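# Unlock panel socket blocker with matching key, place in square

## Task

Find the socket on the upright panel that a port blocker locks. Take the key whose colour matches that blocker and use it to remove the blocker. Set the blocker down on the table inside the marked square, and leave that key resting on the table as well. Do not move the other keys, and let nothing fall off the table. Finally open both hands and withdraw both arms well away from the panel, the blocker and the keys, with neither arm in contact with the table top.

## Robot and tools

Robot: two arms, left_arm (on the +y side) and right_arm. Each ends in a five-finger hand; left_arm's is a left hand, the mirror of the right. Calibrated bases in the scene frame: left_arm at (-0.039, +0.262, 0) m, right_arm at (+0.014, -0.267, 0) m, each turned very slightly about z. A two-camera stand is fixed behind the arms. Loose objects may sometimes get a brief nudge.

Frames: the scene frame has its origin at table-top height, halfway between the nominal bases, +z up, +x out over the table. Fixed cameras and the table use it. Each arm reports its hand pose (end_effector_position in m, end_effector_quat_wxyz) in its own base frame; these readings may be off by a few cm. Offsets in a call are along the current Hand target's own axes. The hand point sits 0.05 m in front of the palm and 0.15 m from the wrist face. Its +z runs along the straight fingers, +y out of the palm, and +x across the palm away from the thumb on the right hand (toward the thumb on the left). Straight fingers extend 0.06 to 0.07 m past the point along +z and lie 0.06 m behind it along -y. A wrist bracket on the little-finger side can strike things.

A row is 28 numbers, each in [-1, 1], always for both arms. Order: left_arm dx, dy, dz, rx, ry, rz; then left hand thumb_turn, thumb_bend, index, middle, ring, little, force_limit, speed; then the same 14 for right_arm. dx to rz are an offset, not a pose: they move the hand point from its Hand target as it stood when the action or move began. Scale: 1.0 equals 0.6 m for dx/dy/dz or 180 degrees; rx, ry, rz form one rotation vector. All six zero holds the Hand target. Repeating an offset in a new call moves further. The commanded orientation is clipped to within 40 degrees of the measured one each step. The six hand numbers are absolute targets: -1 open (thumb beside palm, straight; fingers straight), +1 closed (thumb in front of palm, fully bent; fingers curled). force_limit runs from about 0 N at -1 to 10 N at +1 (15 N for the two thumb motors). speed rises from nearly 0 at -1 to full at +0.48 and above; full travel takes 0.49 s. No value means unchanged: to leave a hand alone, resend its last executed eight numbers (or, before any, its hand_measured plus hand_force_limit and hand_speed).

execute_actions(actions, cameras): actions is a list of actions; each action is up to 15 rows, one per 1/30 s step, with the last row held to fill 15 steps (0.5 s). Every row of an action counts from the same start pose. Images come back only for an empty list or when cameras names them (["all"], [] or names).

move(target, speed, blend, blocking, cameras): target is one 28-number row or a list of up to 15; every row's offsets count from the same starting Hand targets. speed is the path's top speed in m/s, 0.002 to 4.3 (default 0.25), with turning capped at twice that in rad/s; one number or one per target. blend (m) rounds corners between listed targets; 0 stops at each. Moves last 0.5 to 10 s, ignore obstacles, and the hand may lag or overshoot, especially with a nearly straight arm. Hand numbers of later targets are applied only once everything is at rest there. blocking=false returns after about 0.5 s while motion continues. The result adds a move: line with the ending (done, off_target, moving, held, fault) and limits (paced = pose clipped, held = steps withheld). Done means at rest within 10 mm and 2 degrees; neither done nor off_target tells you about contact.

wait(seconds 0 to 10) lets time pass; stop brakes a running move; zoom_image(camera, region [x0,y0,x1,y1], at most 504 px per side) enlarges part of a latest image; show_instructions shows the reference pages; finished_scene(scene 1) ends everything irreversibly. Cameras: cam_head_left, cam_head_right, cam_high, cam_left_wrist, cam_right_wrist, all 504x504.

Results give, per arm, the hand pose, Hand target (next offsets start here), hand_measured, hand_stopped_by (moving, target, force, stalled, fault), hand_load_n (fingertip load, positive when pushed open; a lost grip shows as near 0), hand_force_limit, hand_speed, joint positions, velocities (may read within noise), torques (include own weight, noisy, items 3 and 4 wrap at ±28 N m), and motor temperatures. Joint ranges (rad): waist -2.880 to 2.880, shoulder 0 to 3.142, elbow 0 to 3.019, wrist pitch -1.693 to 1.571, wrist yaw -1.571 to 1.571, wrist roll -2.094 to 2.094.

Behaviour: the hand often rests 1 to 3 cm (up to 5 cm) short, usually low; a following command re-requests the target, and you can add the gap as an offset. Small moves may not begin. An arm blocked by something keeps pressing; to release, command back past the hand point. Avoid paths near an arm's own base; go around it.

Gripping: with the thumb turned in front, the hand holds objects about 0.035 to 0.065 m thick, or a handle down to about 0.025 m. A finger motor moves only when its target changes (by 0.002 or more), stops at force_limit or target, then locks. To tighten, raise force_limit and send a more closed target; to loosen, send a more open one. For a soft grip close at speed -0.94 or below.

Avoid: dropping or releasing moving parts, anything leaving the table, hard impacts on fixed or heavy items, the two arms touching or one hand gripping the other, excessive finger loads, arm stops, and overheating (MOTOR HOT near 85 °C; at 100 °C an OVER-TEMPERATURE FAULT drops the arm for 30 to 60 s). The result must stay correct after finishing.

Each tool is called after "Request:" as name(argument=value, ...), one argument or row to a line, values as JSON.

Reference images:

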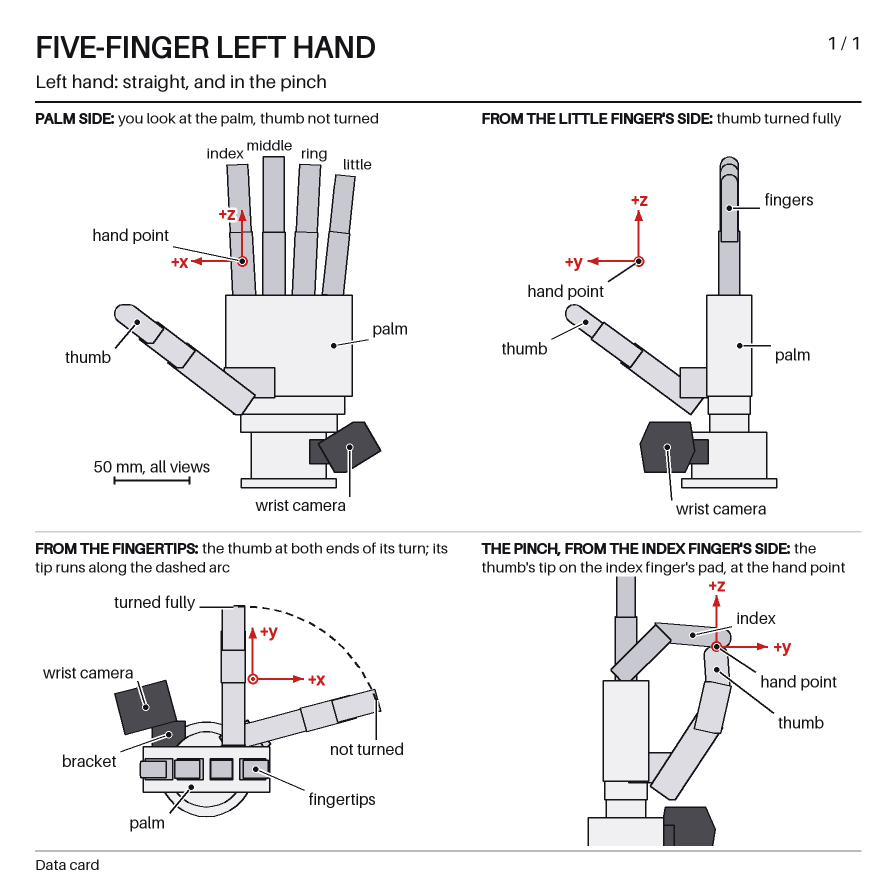

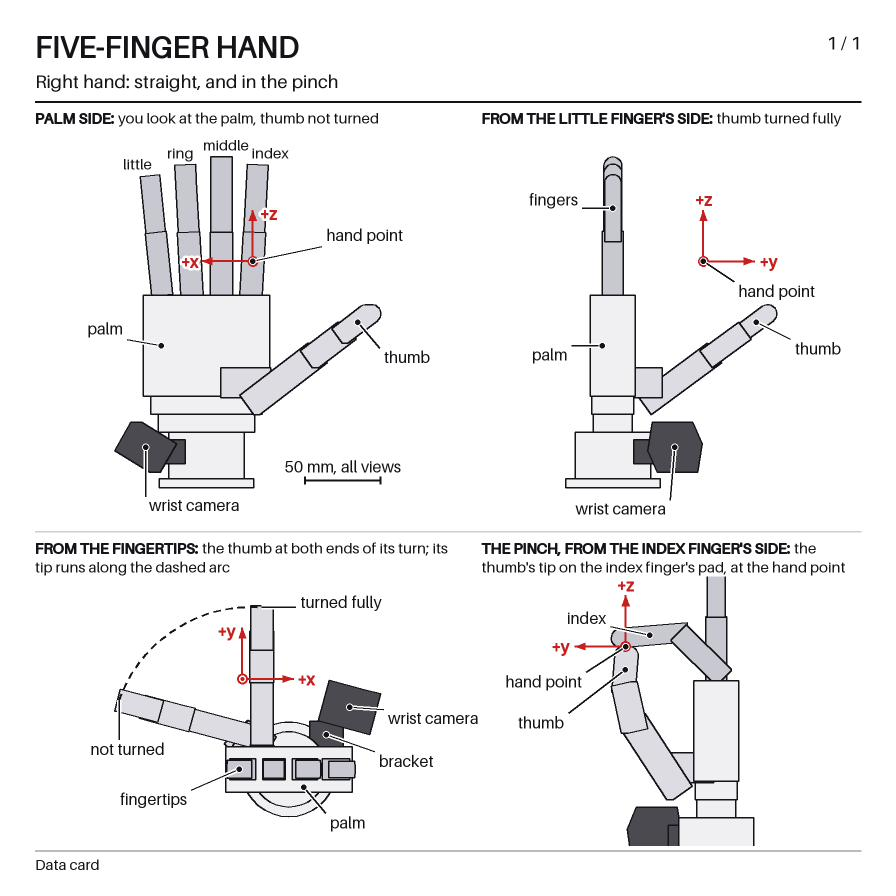

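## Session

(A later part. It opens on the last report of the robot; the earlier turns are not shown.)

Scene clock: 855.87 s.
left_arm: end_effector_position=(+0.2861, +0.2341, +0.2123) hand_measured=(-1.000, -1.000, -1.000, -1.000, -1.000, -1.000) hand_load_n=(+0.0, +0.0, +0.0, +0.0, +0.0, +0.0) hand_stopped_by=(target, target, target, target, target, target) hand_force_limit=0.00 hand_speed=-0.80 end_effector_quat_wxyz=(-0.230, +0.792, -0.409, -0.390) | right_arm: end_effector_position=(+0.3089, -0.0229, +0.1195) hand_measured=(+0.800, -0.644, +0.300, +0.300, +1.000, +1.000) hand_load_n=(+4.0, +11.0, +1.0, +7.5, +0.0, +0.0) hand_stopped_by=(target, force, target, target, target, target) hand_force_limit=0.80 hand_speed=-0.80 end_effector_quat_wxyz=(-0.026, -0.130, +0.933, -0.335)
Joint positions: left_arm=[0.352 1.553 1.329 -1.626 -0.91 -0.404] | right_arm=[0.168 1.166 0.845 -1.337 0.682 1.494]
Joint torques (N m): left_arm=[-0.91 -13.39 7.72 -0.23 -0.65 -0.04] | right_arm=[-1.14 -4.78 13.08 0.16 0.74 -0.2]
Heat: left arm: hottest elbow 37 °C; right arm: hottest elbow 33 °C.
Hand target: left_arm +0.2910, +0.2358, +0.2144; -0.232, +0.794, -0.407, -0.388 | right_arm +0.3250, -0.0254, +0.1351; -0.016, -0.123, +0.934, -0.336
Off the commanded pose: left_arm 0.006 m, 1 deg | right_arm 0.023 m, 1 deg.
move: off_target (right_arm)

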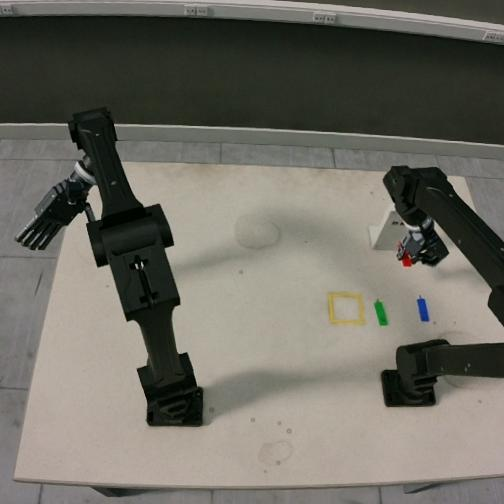

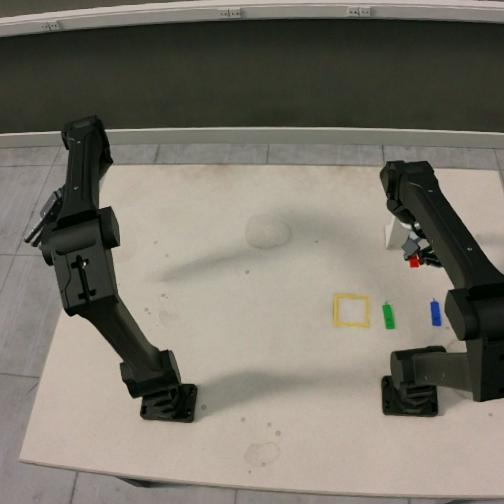

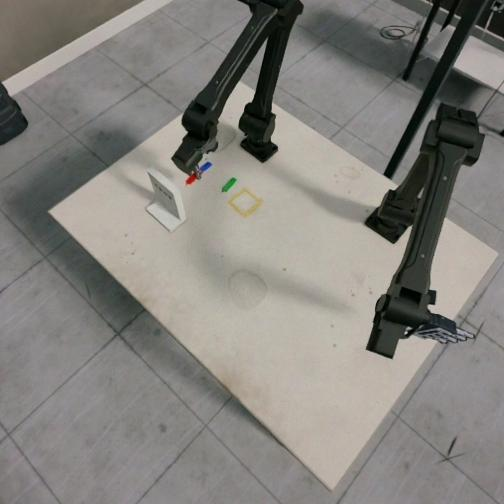

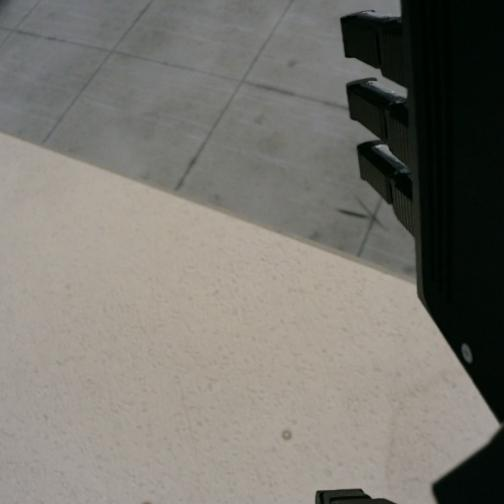

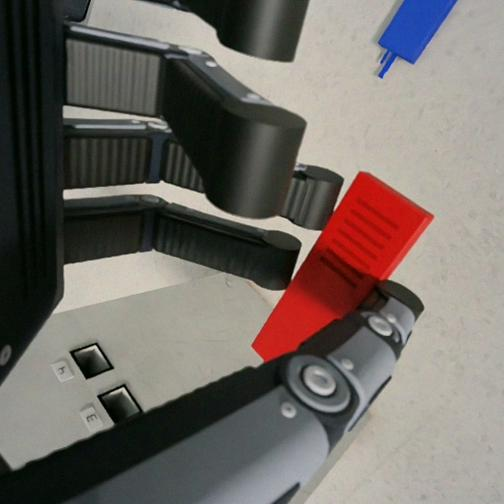

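Request:
execute_actions(
  actions=[],
)

Scene clock: 868.87 s.
left_arm: end_effector_position=(+0.2861, +0.2341, +0.2123) hand_measured=(-1.000, -1.000, -1.000, -1.000, -1.000, -1.000) hand_load_n=(+0.0, +0.0, +0.0, +0.0, +0.0, +0.0) hand_stopped_by=(target, target, target, target, target, target) hand_force_limit=0.00 hand_speed=-0.80 end_effector_quat_wxyz=(-0.230, +0.792, -0.409, -0.390) | right_arm: end_effector_position=(+0.3089, -0.0229, +0.1195) hand_measured=(+0.800, -0.644, +0.300, +0.300, +1.000, +1.000) hand_load_n=(+4.5, +11.0, +0.5, +8.0, +0.0, +0.0) hand_stopped_by=(target, force, target, target, target, target) hand_force_limit=0.80 hand_speed=-0.80 end_effector_quat_wxyz=(-0.026, -0.130, +0.933, -0.335)
Joint positions: left_arm=[0.352 1.553 1.329 -1.626 -0.91 -0.404] | right_arm=[0.168 1.166 0.845 -1.337 0.682 1.494]
Joint velocities: within noise
Joint torques (N m): left_arm=[-1.03 -13.27 7.75 -0.23 -0.66 -0.05] | right_arm=[-1.14 -4.07 13.14 -0.09 0.72 -0.21]
Motor temperatures (°C): left_arm=[26 32 37 23 26 21] | right_arm=[24 23 35 24 26 22]
Heat: left arm: hottest elbow 37 °C; right arm: hottest elbow 35 °C.
Hand target: left_arm +0.2910, +0.2358, +0.2144; -0.232, +0.794, -0.407, -0.388 | right_arm +0.3250, -0.0254, +0.1351; -0.016, -0.123, +0.934, -0.336
Off the commanded pose: left_arm 0.006 m, 1 deg | right_arm 0.023 m, 1 deg.

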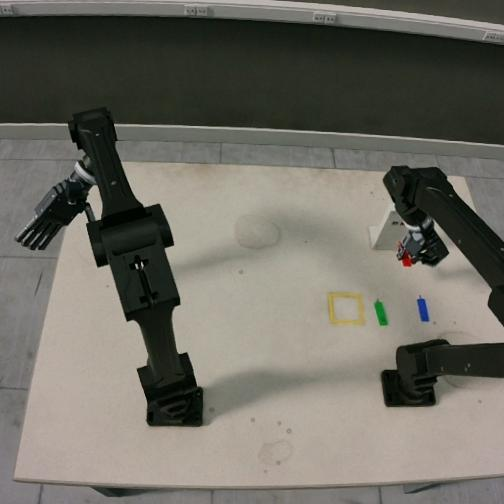

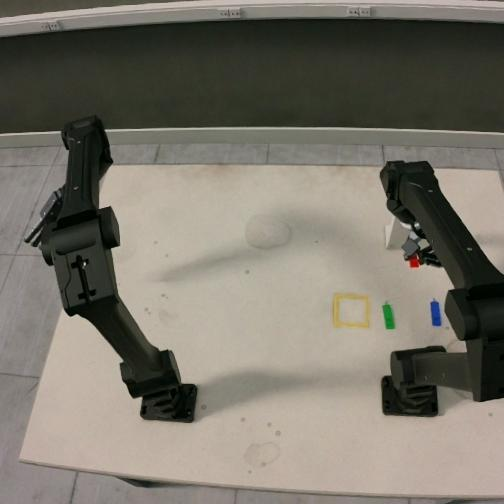

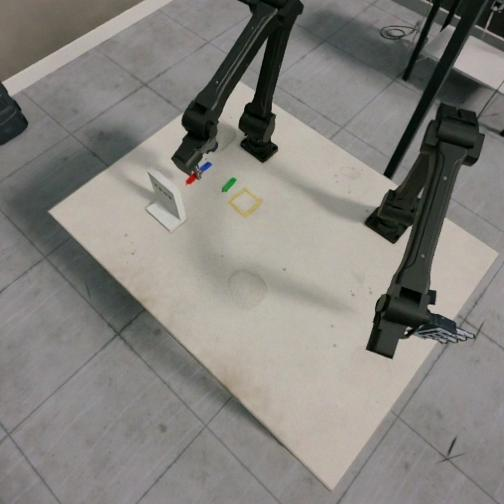

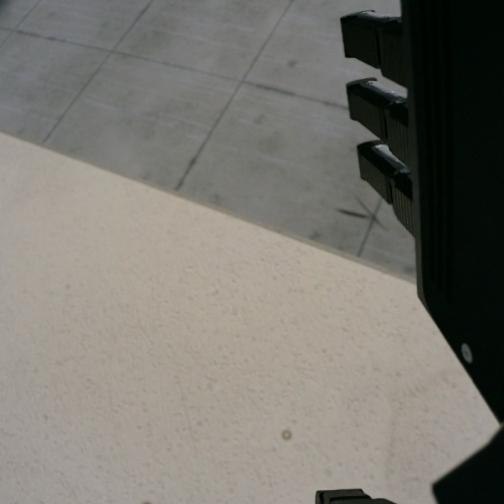

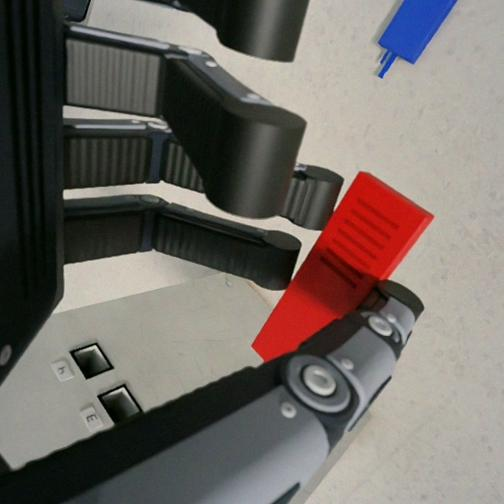

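Request:
move(
  target=[0.5477,0.5682,-0.6023,-0.088,0.6034,-0.048,-1,-1,1,1,1,1,0,-0.2,0,0,0,0,0,0,0.8,-0.3,0.3,0.3,1,1,0.8,-0.8],
  speed=0.25,
  cameras=["cam_left_wrist","cam_high","cam_head_right","cam_right_wrist"],
)

Scene clock: 902.93 s.
left_arm: end_effector_position=(+0.2869, -0.3534, +0.1502) hand_measured=(-1.000, -1.000, +1.000, +1.000, +1.000, +1.000) hand_load_n=(+0.0, +0.0, +0.0, +0.0, +0.0, +0.0) hand_stopped_by=(target, target, target, target, target, target) hand_force_limit=0.00 hand_speed=-0.20 end_effector_quat_wxyz=(+0.261, +0.821, -0.326, +0.389) | right_arm: end_effector_position=(+0.3089, -0.0229, +0.1195) hand_measured=(+0.800, -0.644, +0.300, +0.300, +1.000, +1.000) hand_load_n=(+4.5, +11.0, +0.5, +7.5, +0.0, +0.0) hand_stopped_by=(target, force, target, target, target, target) hand_force_limit=0.80 hand_speed=-0.80 end_effector_quat_wxyz=(-0.026, -0.130, +0.933, -0.335)
Joint positions: left_arm=[-0.648 1.131 0.467 0.044 0.265 -1.599] | right_arm=[0.168 1.166 0.845 -1.337 0.682 1.494]
Joint torques (N m): left_arm=[-1.73 -5.19 6.06 2.54 -0.03 -0.25] | right_arm=[-1.73 -5.42 13.29 0.01 0.7 -0.22]
Heat: left arm: hottest elbow 37 °C; right arm: hottest elbow 38 °C.
Hand target: left_arm +0.2843, -0.3560, +0.1456; +0.265, +0.822, -0.324, +0.387 | right_arm +0.3250, -0.0254, +0.1351; -0.016, -0.123, +0.934, -0.336
Off the commanded pose: left_arm 0.006 m, 1 deg | right_arm 0.023 m, 1 deg.
move: off_target (right_arm)
Images, in order (width x height): cam_head_right 504x504, cam_high 504x504, cam_left_wrist 504x504, cam_right_wrist 504x504.

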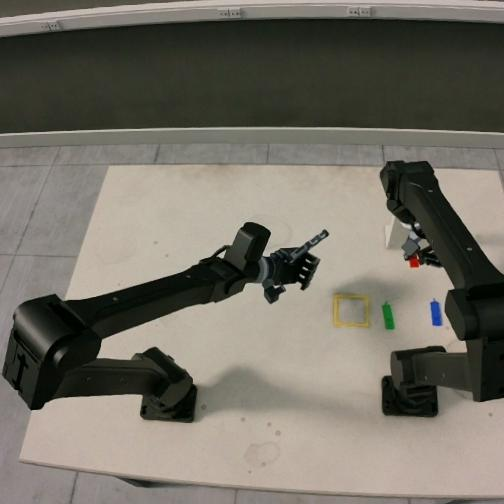

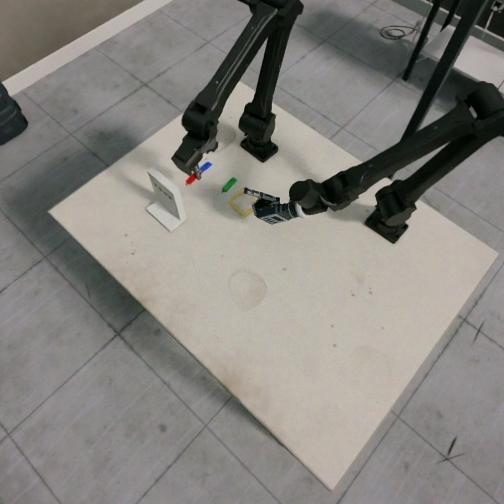

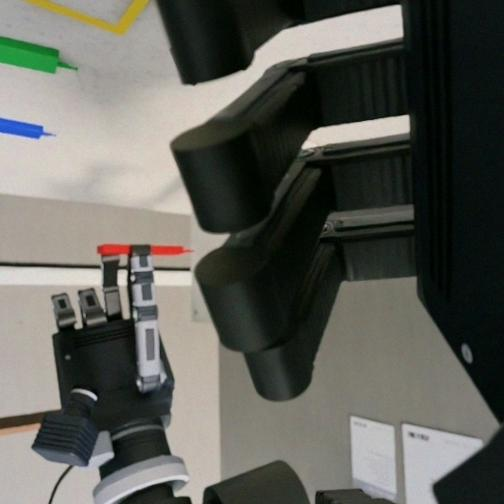

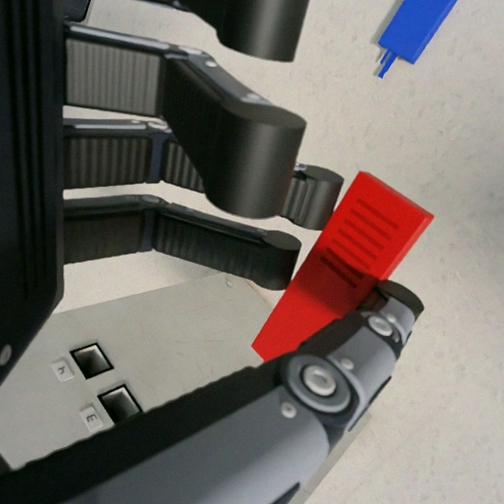

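Request:
execute_actions(
  actions=[
    [[0,0,0,0,0,0,-1,-1,-1,-1,-1,-1,0,-0.2,0,0,0,0,0,0,0.8,-0.3,0.3,0.3,1,1,0.8,-0.8]],
  ],
  cameras=["cam_left_wrist"],
)

Request:
zoom_image(
  camera="cam_left_wrist",
  region=[60, 180, 310, 430],
)

Scene clock: 908.70 s.
left_arm: end_effector_position=(+0.2869, -0.3536, +0.1500) hand_measured=(-1.000, -1.000, -1.000, -1.000, -1.000, -1.000) hand_load_n=(+0.0, +0.0, +0.0, +0.0, +0.0, +0.0) hand_stopped_by=(target, target, target, target, target, target) hand_force_limit=0.00 hand_speed=-0.20 end_effector_quat_wxyz=(+0.261, +0.821, -0.326, +0.389) | right_arm: end_effector_position=(+0.3089, -0.0229, +0.1195) hand_measured=(+0.800, -0.644, +0.300, +0.300, +1.000, +1.000) hand_load_n=(+4.5, +11.0, +1.0, +7.5, +0.0, +0.0) hand_stopped_by=(target, force, target, target, target, target) hand_force_limit=0.80 hand_speed=-0.80 end_effector_quat_wxyz=(-0.026, -0.130, +0.933, -0.335)
Joint positions: left_arm=[-0.649 1.132 0.467 0.044 0.264 -1.601] | right_arm=[0.168 1.166 0.845 -1.337 0.682 1.494]
Joint torques (N m): left_arm=[-1.61 -5.19 6.08 2.52 0 -0.21] | right_arm=[-1.73 -4.66 13.29 0.05 0.72 -0.19]
Heat: left arm: hottest elbow 37 °C; right arm: hottest elbow 39 °C.
Hand target: left_arm +0.2843, -0.3560, +0.1457; +0.265, +0.822, -0.324, +0.387 | right_arm +0.3250, -0.0254, +0.1351; -0.016, -0.123, +0.934, -0.336
Off the commanded pose: left_arm 0.006 m, 0 deg | right_arm 0.023 m, 1 deg.
Images, in order (width x height): cam_left_wrist 504x504.

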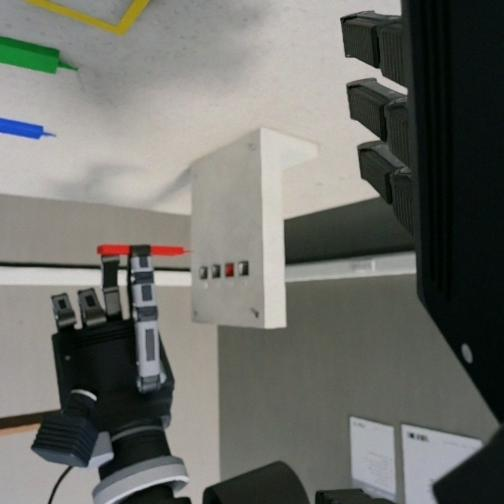

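Scaled by 2.016 from the camera's 504x504 image, which has a finer 720x720 frame.

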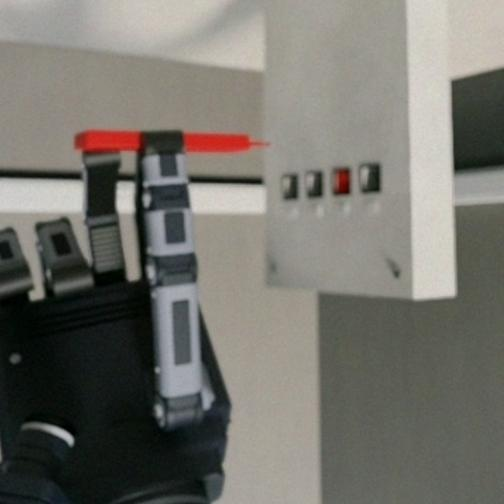

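Request:
move(
  target=[0,0,0,0,0,0,-1,-1,-1,-1,-1,-1,0,-0.2,-0.0332,-0.0223,-0.0149,0,0,0,0.8,-0.3,0.3,0.3,1,1,0.8,-0.8],
  speed=0.05,
  cameras=["cam_left_wrist","cam_right_wrist"],
)

Request:
zoom_image(
  camera="cam_left_wrist",
  region=[90, 180, 290, 380],
)

Scene clock: 937.77 s.
left_arm: end_effector_position=(+0.2869, -0.3536, +0.1500) hand_measured=(-1.000, -1.000, -1.000, -1.000, -1.000, -1.000) hand_load_n=(+0.0, +0.0, +0.0, +0.0, +0.0, +0.5) hand_stopped_by=(target, target, target, target, target, target) hand_force_limit=0.00 hand_speed=-0.20 end_effector_quat_wxyz=(+0.261, +0.821, -0.326, +0.389) | right_arm: end_effector_position=(+0.3309, -0.0224, +0.1323) hand_measured=(+0.800, -0.644, +0.300, +0.300, +1.000, +1.000) hand_load_n=(+4.5, +11.0, +0.5, +7.5, +0.0, +0.0) hand_stopped_by=(target, force, target, target, target, target) hand_force_limit=0.80 hand_speed=-0.80 end_effector_quat_wxyz=(-0.026, -0.130, +0.933, -0.335)
Joint positions: left_arm=[-0.649 1.132 0.467 0.044 0.264 -1.601] | right_arm=[0.158 1.215 0.919 -1.354 0.682 1.481]
Joint torques (N m): left_arm=[-1.73 -5.13 6 2.51 -0.01 -0.22] | right_arm=[-0.91 -5.54 13.23 0.21 0.67 -0.21]
Motor temperatures (°C): left_arm=[26 31 38 23 25 21] | right_arm=[24 23 40 24 27 22]
Heat: left arm: hottest elbow 38 °C; right arm: hottest elbow 40 °C.
Hand target: left_arm +0.2843, -0.3560, +0.1457; +0.265, +0.822, -0.324, +0.387 | right_arm +0.3470, -0.0254, +0.1481; -0.016, -0.122, +0.934, -0.336
Off the commanded pose: left_arm 0.006 m, 0 deg | right_arm 0.023 m, 1 deg.
move: off_target (right_arm)
Images, in order (width x height): cam_left_wrist 504x504, cam_right_wrist 504x504.

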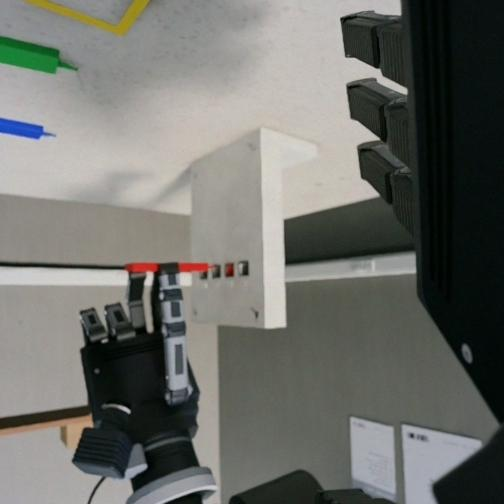

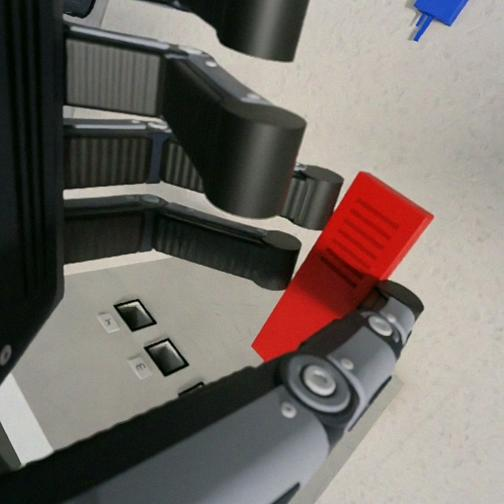

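Scaled by 2.520 from the camera's 504x504 image, which has a finer 720x720 frame.

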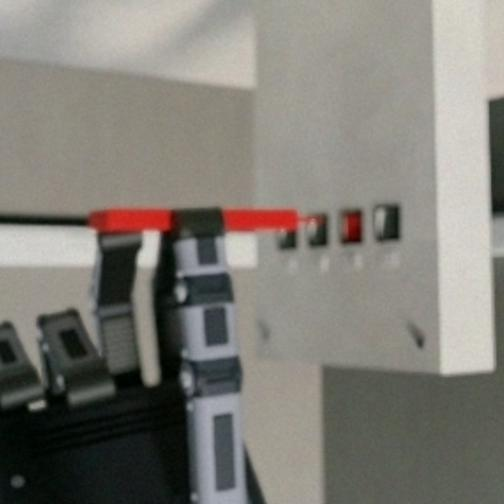

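Request:
zoom_image(
  camera="cam_right_wrist",
  region=[60, 240, 310, 490],
)

Scaled by 2.016 from the camera's 504x504 image, which has a finer 720x720 frame.

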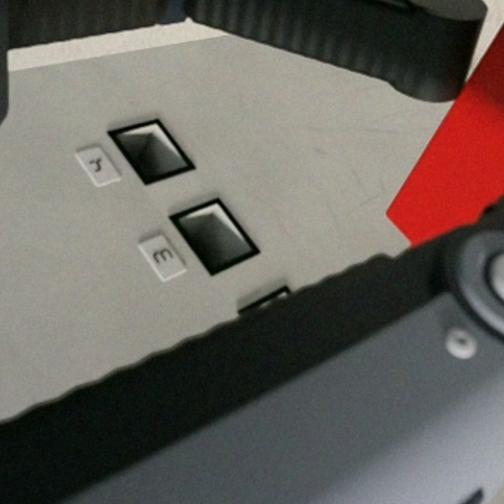

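Request:
move(
  target=[0,0,0,0,0,0,-1,-1,-1,-1,-1,-1,0,-0.2,0.0035,-0.0130,0.0046,0,0,0,0.8,-0.3,0.3,0.3,1,1,0.8,-0.8],
  speed=0.05,
  cameras=["cam_left_wrist","cam_right_wrist"],
)

Request:
zoom_image(
  camera="cam_left_wrist",
  region=[160, 220, 280, 340],
)

Request:
zoom_image(
  camera="cam_right_wrist",
  region=[60, 240, 310, 490],
)

Scene clock: 1042.87 s.
left_arm: end_effector_position=(+0.2869, -0.3536, +0.1500) hand_measured=(-1.000, -1.000, -1.000, -1.000, -1.000, -1.000) hand_load_n=(+0.0, +0.0, +0.0, +0.0, +0.0, +0.0) hand_stopped_by=(target, target, target, target, target, target) hand_force_limit=0.00 hand_speed=-0.20 end_effector_quat_wxyz=(+0.261, +0.821, -0.326, +0.389) | right_arm: end_effector_position=(+0.3282, -0.0306, +0.1321) hand_measured=(+0.800, -0.644, +0.300, +0.300, +1.000, +1.000) hand_load_n=(+4.5, +11.0, +1.0, +7.5, +0.0, +0.0) hand_stopped_by=(target, force, target, target, target, target) hand_force_limit=0.80 hand_speed=-0.80 end_effector_quat_wxyz=(-0.035, -0.132, +0.932, -0.335)
Joint positions: left_arm=[-0.649 1.132 0.467 0.044 0.264 -1.601] | right_arm=[0.133 1.215 0.919 -1.354 0.684 1.45]
Joint torques (N m): left_arm=[-1.67 -5.19 6.06 2.54 0 -0.21] | right_arm=[-0.67 -5.83 13.56 0.79 0.72 -0.21]
Heat: left arm: hottest elbow 37 °C; right arm: hottest elbow 43 °C.
Hand target: left_arm +0.2843, -0.3560, +0.1457; +0.265, +0.822, -0.324, +0.387 | right_arm +0.3470, -0.0335, +0.1510; -0.016, -0.122, +0.934, -0.336
Off the commanded pose: left_arm 0.006 m, 0 deg | right_arm 0.027 m, 3 deg.
move: off_target (right_arm)
Images, in order (width x height): cam_left_wrist 504x504, cam_right_wrist 504x504.

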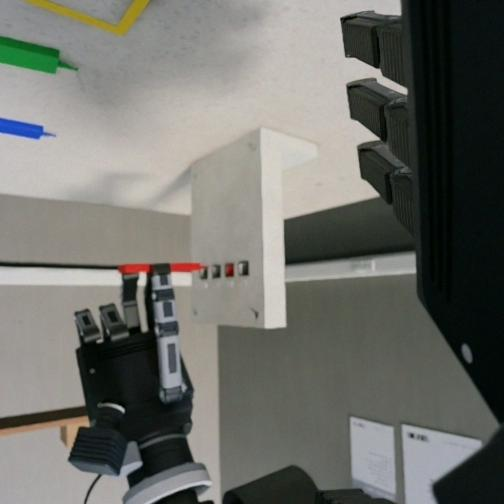

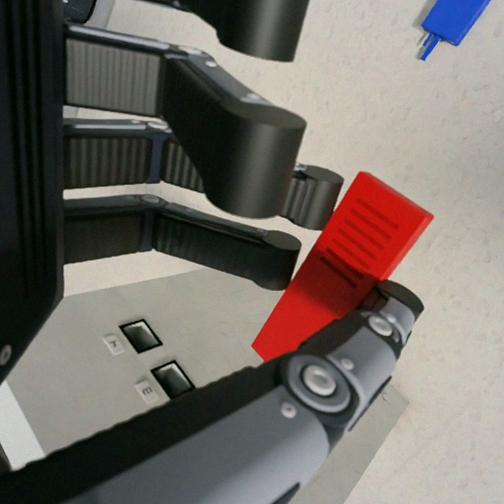

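Scaled by 4.200 from the camera's 504x504 image, which has a finer 720x720 frame.

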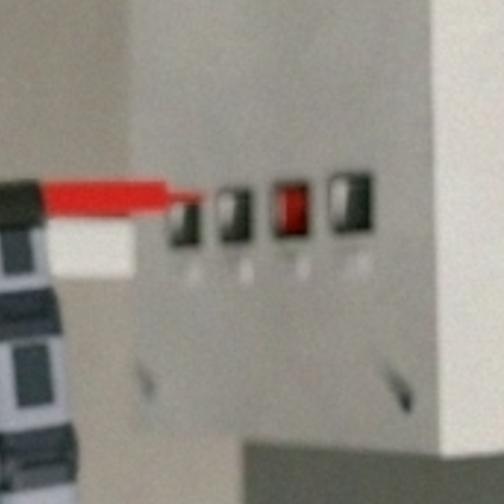

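Scaled by 2.016 from the camera's 504x504 image, which has a finer 720x720 frame.

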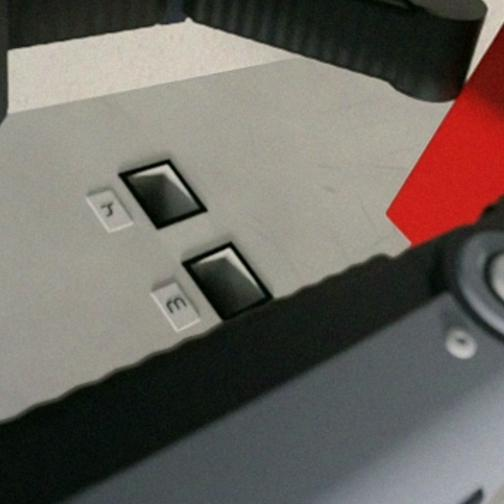

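Request:
zoom_image(
  camera="cam_left_wrist",
  region=[190, 245, 250, 305],
)

Scaled by 8.400 from the camera's 504x504 image, which has a finer 720x720 frame.

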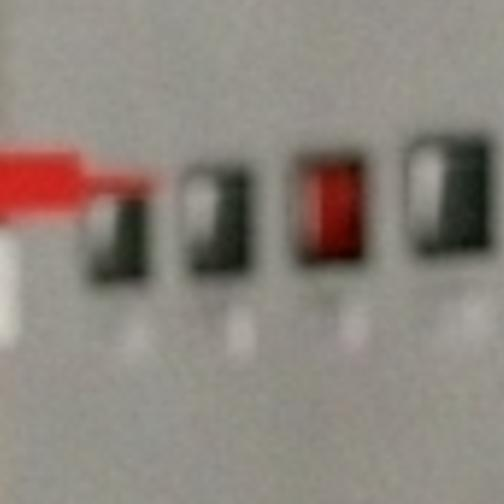

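Request:
move(
  target=[0,0,0,0,0,0,-1,-1,-1,-1,-1,-1,0,-0.2,-0.0203,-0.0148,0.0027,0.003,-0.01,0.0086,0.8,-0.3,0.3,0.3,1,1,0.8,-0.8],
  speed=0.05,
  cameras=["cam_left_wrist","cam_right_wrist"],
)

Request:
zoom_image(
  camera="cam_left_wrist",
  region=[110, 220, 270, 380],
)

Request:
zoom_image(
  camera="cam_right_wrist",
  region=[60, 240, 310, 490],
)

Scene clock: 1136.77 s.
left_arm: end_effector_position=(+0.2869, -0.3536, +0.1500) hand_measured=(-1.000, -1.000, -1.000, -1.000, -1.000, -1.000) hand_load_n=(+0.0, +0.0, +0.0, +0.0, +0.0, +0.0) hand_stopped_by=(target, target, target, target, target, target) hand_force_limit=0.00 hand_speed=-0.20 end_effector_quat_wxyz=(+0.261, +0.821, -0.326, +0.389) | right_arm: end_effector_position=(+0.3409, -0.0350, +0.1355) hand_measured=(+0.800, -0.644, +0.300, +0.300, +1.000, +1.000) hand_load_n=(+4.0, +11.0, +0.5, +7.5, +0.0, +0.0) hand_stopped_by=(target, force, target, target, target, target) hand_force_limit=0.80 hand_speed=-0.80 end_effector_quat_wxyz=(-0.017, -0.126, +0.933, -0.337)
Joint positions: left_arm=[-0.649 1.132 0.467 0.044 0.264 -1.601] | right_arm=[0.117 1.215 0.927 -1.31 0.689 1.429]
Joint torques (N m): left_arm=[-1.73 -5.01 6.05 2.51 -0.01 -0.21] | right_arm=[-2.02 -6.12 13.53 0.72 0.74 -0.2]
Heat: left arm: hottest elbow 37 °C; right arm: hottest elbow 44 °C.
Hand target: left_arm +0.2843, -0.3560, +0.1457; +0.265, +0.822, -0.324, +0.387 | right_arm +0.3611, -0.0384, +0.1540; +0.004, -0.115, +0.934, -0.338
Off the commanded pose: left_arm 0.006 m, 0 deg | right_arm 0.028 m, 3 deg.
move: off_target (right_arm)
Images, in order (width x height): cam_left_wrist 504x504, cam_right_wrist 504x504.

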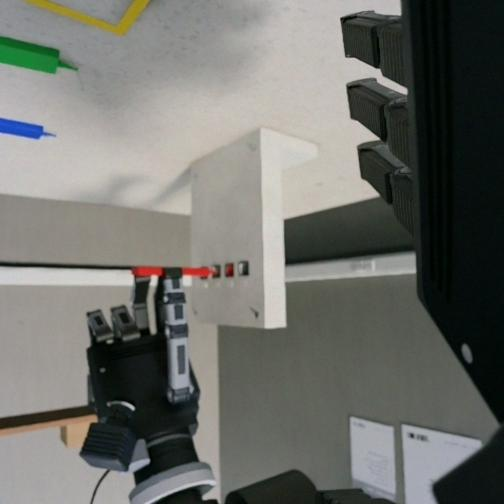

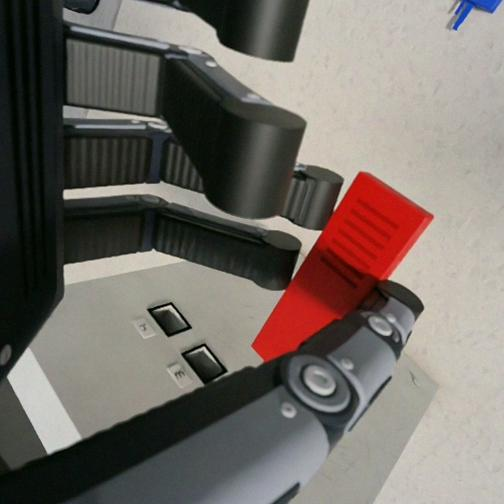

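Scaled by 3.150 from the camera's 504x504 image, which has a finer 720x720 frame.

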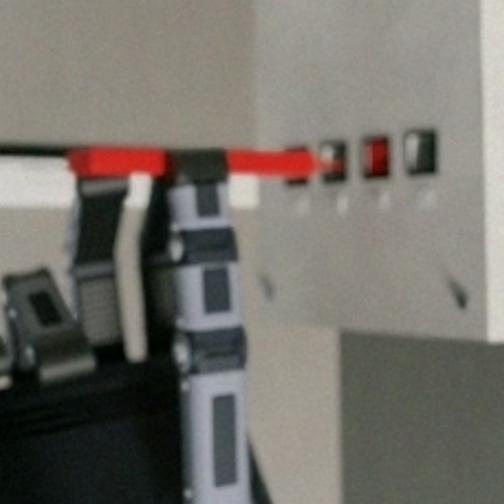

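Scaled by 2.016 from the camera's 504x504 image, which has a finer 720x720 frame.

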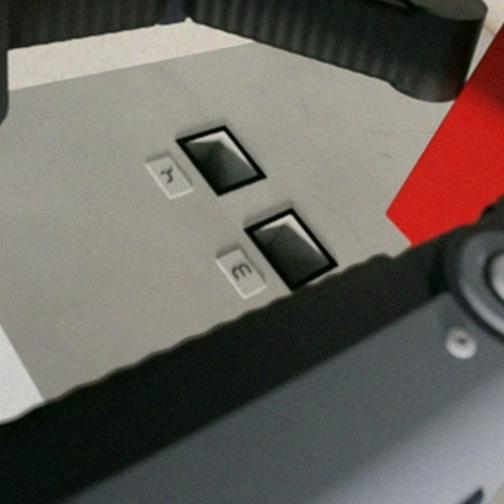

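Request:
zoom_image(
  camera="cam_left_wrist",
  region=[190, 245, 250, 305],
)

Scaled by 8.400 from the camera's 504x504 image, which has a finer 720x720 frame.

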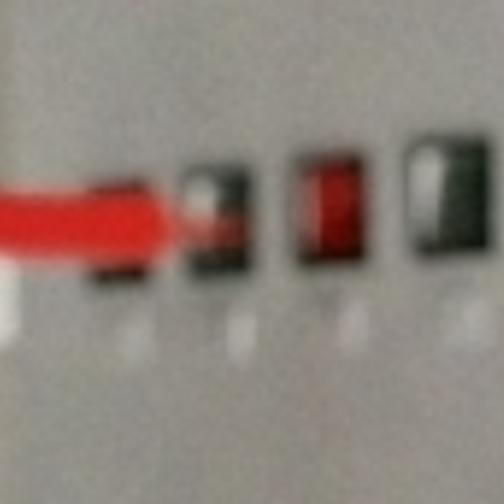

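Request:
move(
  target=[0.0882,0.0283,0.1583,0,0,0,-1,-1,-1,-1,-1,-1,0,-0.2,0,0,0,0,0,0,0.8,-0.3,0.3,0.3,1,1,0.8,-0.8],
  speed=0.08,
  cameras=["cam_left_wrist","cam_head_left","cam_high"],
)

Scene clock: 1185.83 s.
left_arm: end_effector_position=(+0.3315, -0.4335, +0.1229) hand_measured=(-1.000, -1.000, -1.000, -1.000, -1.000, -1.000) hand_load_n=(+0.0, +0.0, +0.0, +0.0, +0.0, +0.0) hand_stopped_by=(target, target, target, target, target, target) hand_force_limit=0.00 hand_speed=-0.20 end_effector_quat_wxyz=(+0.255, +0.830, -0.328, +0.372) | right_arm: end_effector_position=(+0.3410, -0.0349, +0.1355) hand_measured=(+0.800, -0.644, +0.300, +0.300, +1.000, +1.000) hand_load_n=(+4.0, +11.0, +0.5, +7.5, +0.0, +0.0) hand_stopped_by=(target, force, target, target, target, target) hand_force_limit=0.80 hand_speed=-0.80 end_effector_quat_wxyz=(-0.017, -0.126, +0.933, -0.337)
Joint positions: left_arm=[-0.748 1.44 0.667 0.124 0.183 -1.659] | right_arm=[0.117 1.215 0.927 -1.31 0.689 1.428]
Joint torques (N m): left_arm=[-1.79 -9.64 9.05 2.47 -0.08 -0.27] | right_arm=[-0.91 -5.83 13.5 0.99 0.62 -0.2]
Heat: left arm: hottest elbow 37 °C; right arm: hottest elbow 40 °C.
Hand target: left_arm +0.3419, -0.4495, +0.1383; +0.265, +0.822, -0.324, +0.387 | right_arm +0.3612, -0.0384, +0.1540; +0.004, -0.115, +0.934, -0.338
Off the commanded pose: left_arm 0.025 m, 2 deg | right_arm 0.028 m, 3 deg.
move: off_target (left_arm, right_arm)
Images, in order (width x height): cam_head_left 504x504, cam_high 504x504, cam_left_wrist 504x504.

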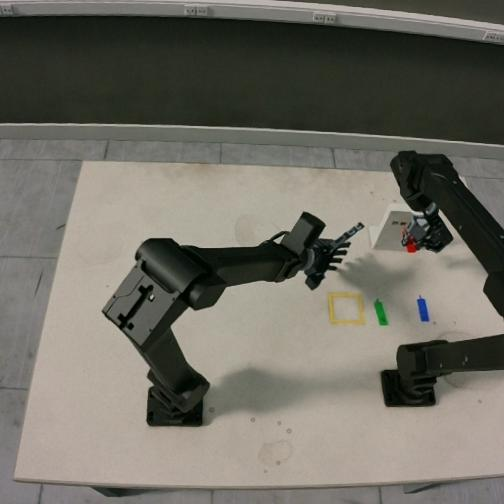

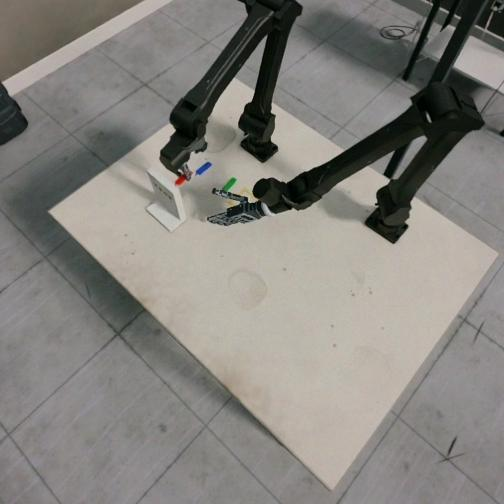

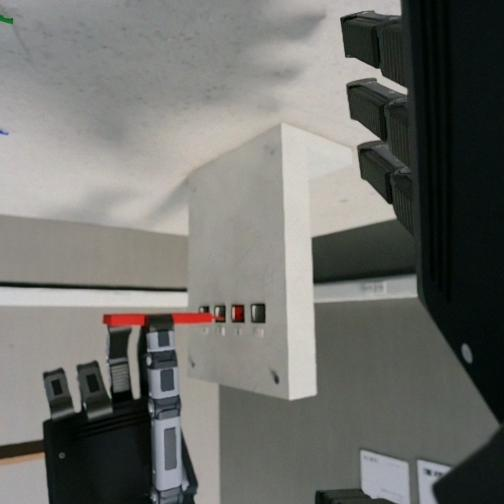

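Request:
zoom_image(
  camera="cam_left_wrist",
  region=[180, 270, 280, 370],
)

Scaled by 5.040 from the camera's 504x504 image, which has a finer 720x720 frame.

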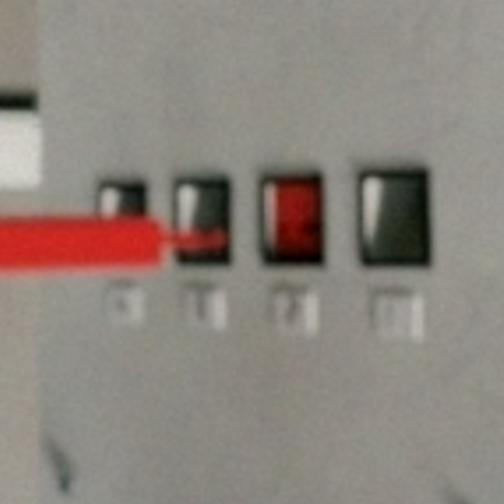

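Request:
zoom_image(
  camera="cam_left_wrist",
  region=[205, 295, 245, 335],
)

Scaled by 12.600 from the camera's 504x504 image, which has a finer 720x720 frame.

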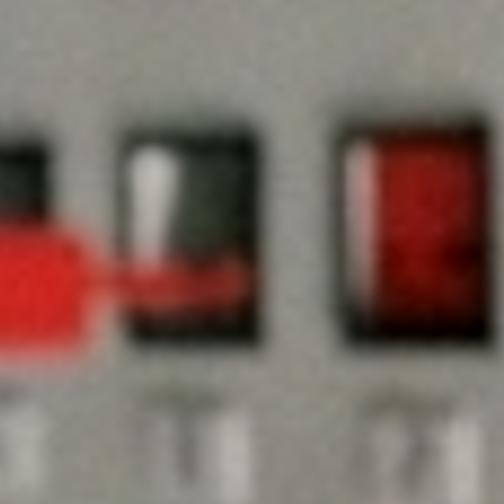

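Request:
zoom_image(
  camera="cam_left_wrist",
  region=[90, 260, 250, 420],
)

Scaled by 3.150 from the camera's 504x504 image, which has a finer 720x720 frame.

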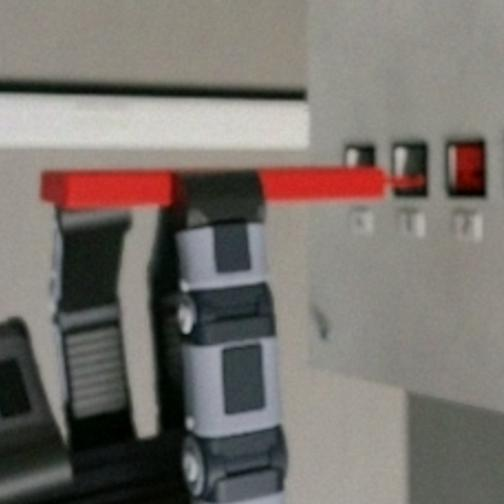

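Request:
zoom_image(
  camera="cam_left_wrist",
  region=[180, 350, 330, 410],
)

Request:
zoom_image(
  camera="cam_left_wrist",
  region=[180, 110, 360, 200],
)

Scaled by 3.360 from the camera's 504x504 image, which has a finer 720x720 frame.

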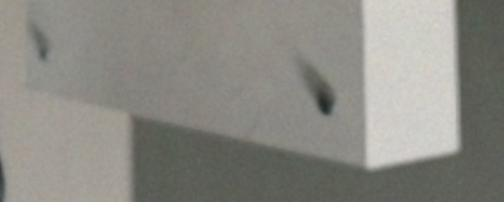

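Scaled by 2.800 from the camera's 504x504 image, which has a finer 720x720 frame.

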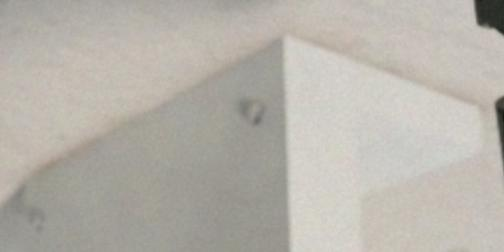

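Request:
zoom_image(
  camera="cam_head_left",
  region=[360, 180, 450, 270],
)

Request:
zoom_image(
  camera="cam_high",
  region=[130, 130, 230, 230],
)

Scaled by 5.600 from the camera's 504x504 image, which has a finer 720x720 frame.

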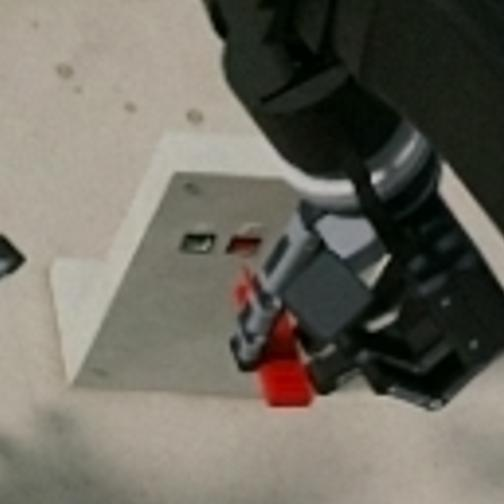

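Scaled by 5.040 from the camera's 504x504 image, which has a finer 720x720 frame.

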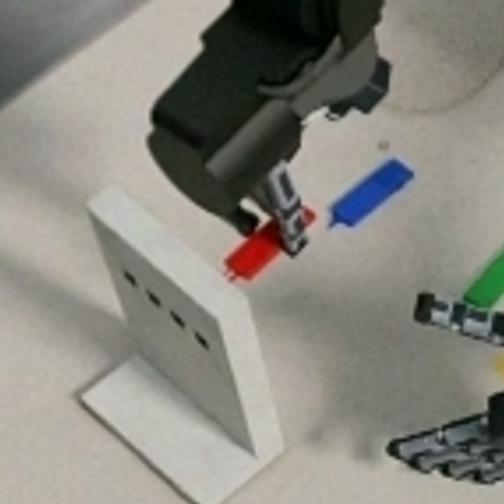

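Request:
zoom_image(
  camera="cam_high",
  region=[140, 160, 200, 220],
)

Request:
zoom_image(
  camera="cam_head_left",
  region=[385, 210, 425, 250],
)

Scaled by 8.400 from the camera's 504x504 image, which has a finer 720x720 frame.

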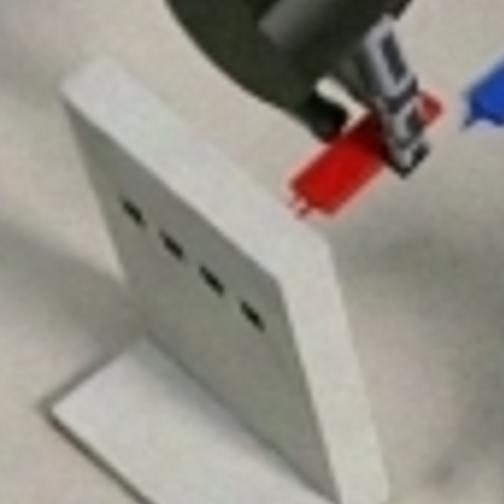

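Scaled by 12.600 from the camera's 504x504 image, which has a finer 720x720 frame.

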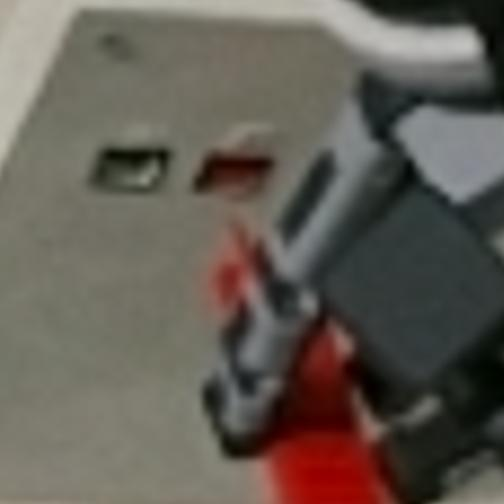

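Request:
zoom_image(
  camera="cam_head_left",
  region=[390, 215, 420, 255],
)

Scaled by 12.600 from the camera's 504x504 image, which has a finer 720x720 frame.

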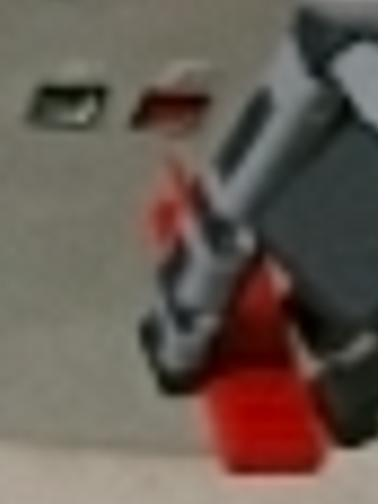

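Request:
zoom_image(
  camera="cam_head_left",
  region=[320, 195, 420, 335],
)

Scaled by 3.600 from the camera's 504x504 image, which has a finer 720x720 frame.

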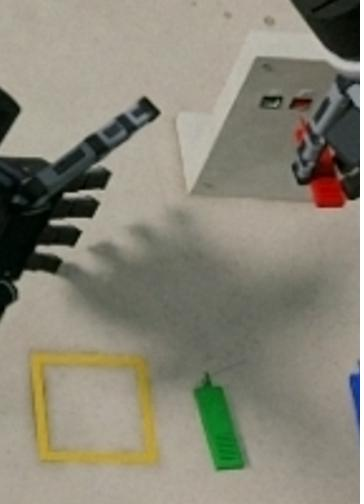

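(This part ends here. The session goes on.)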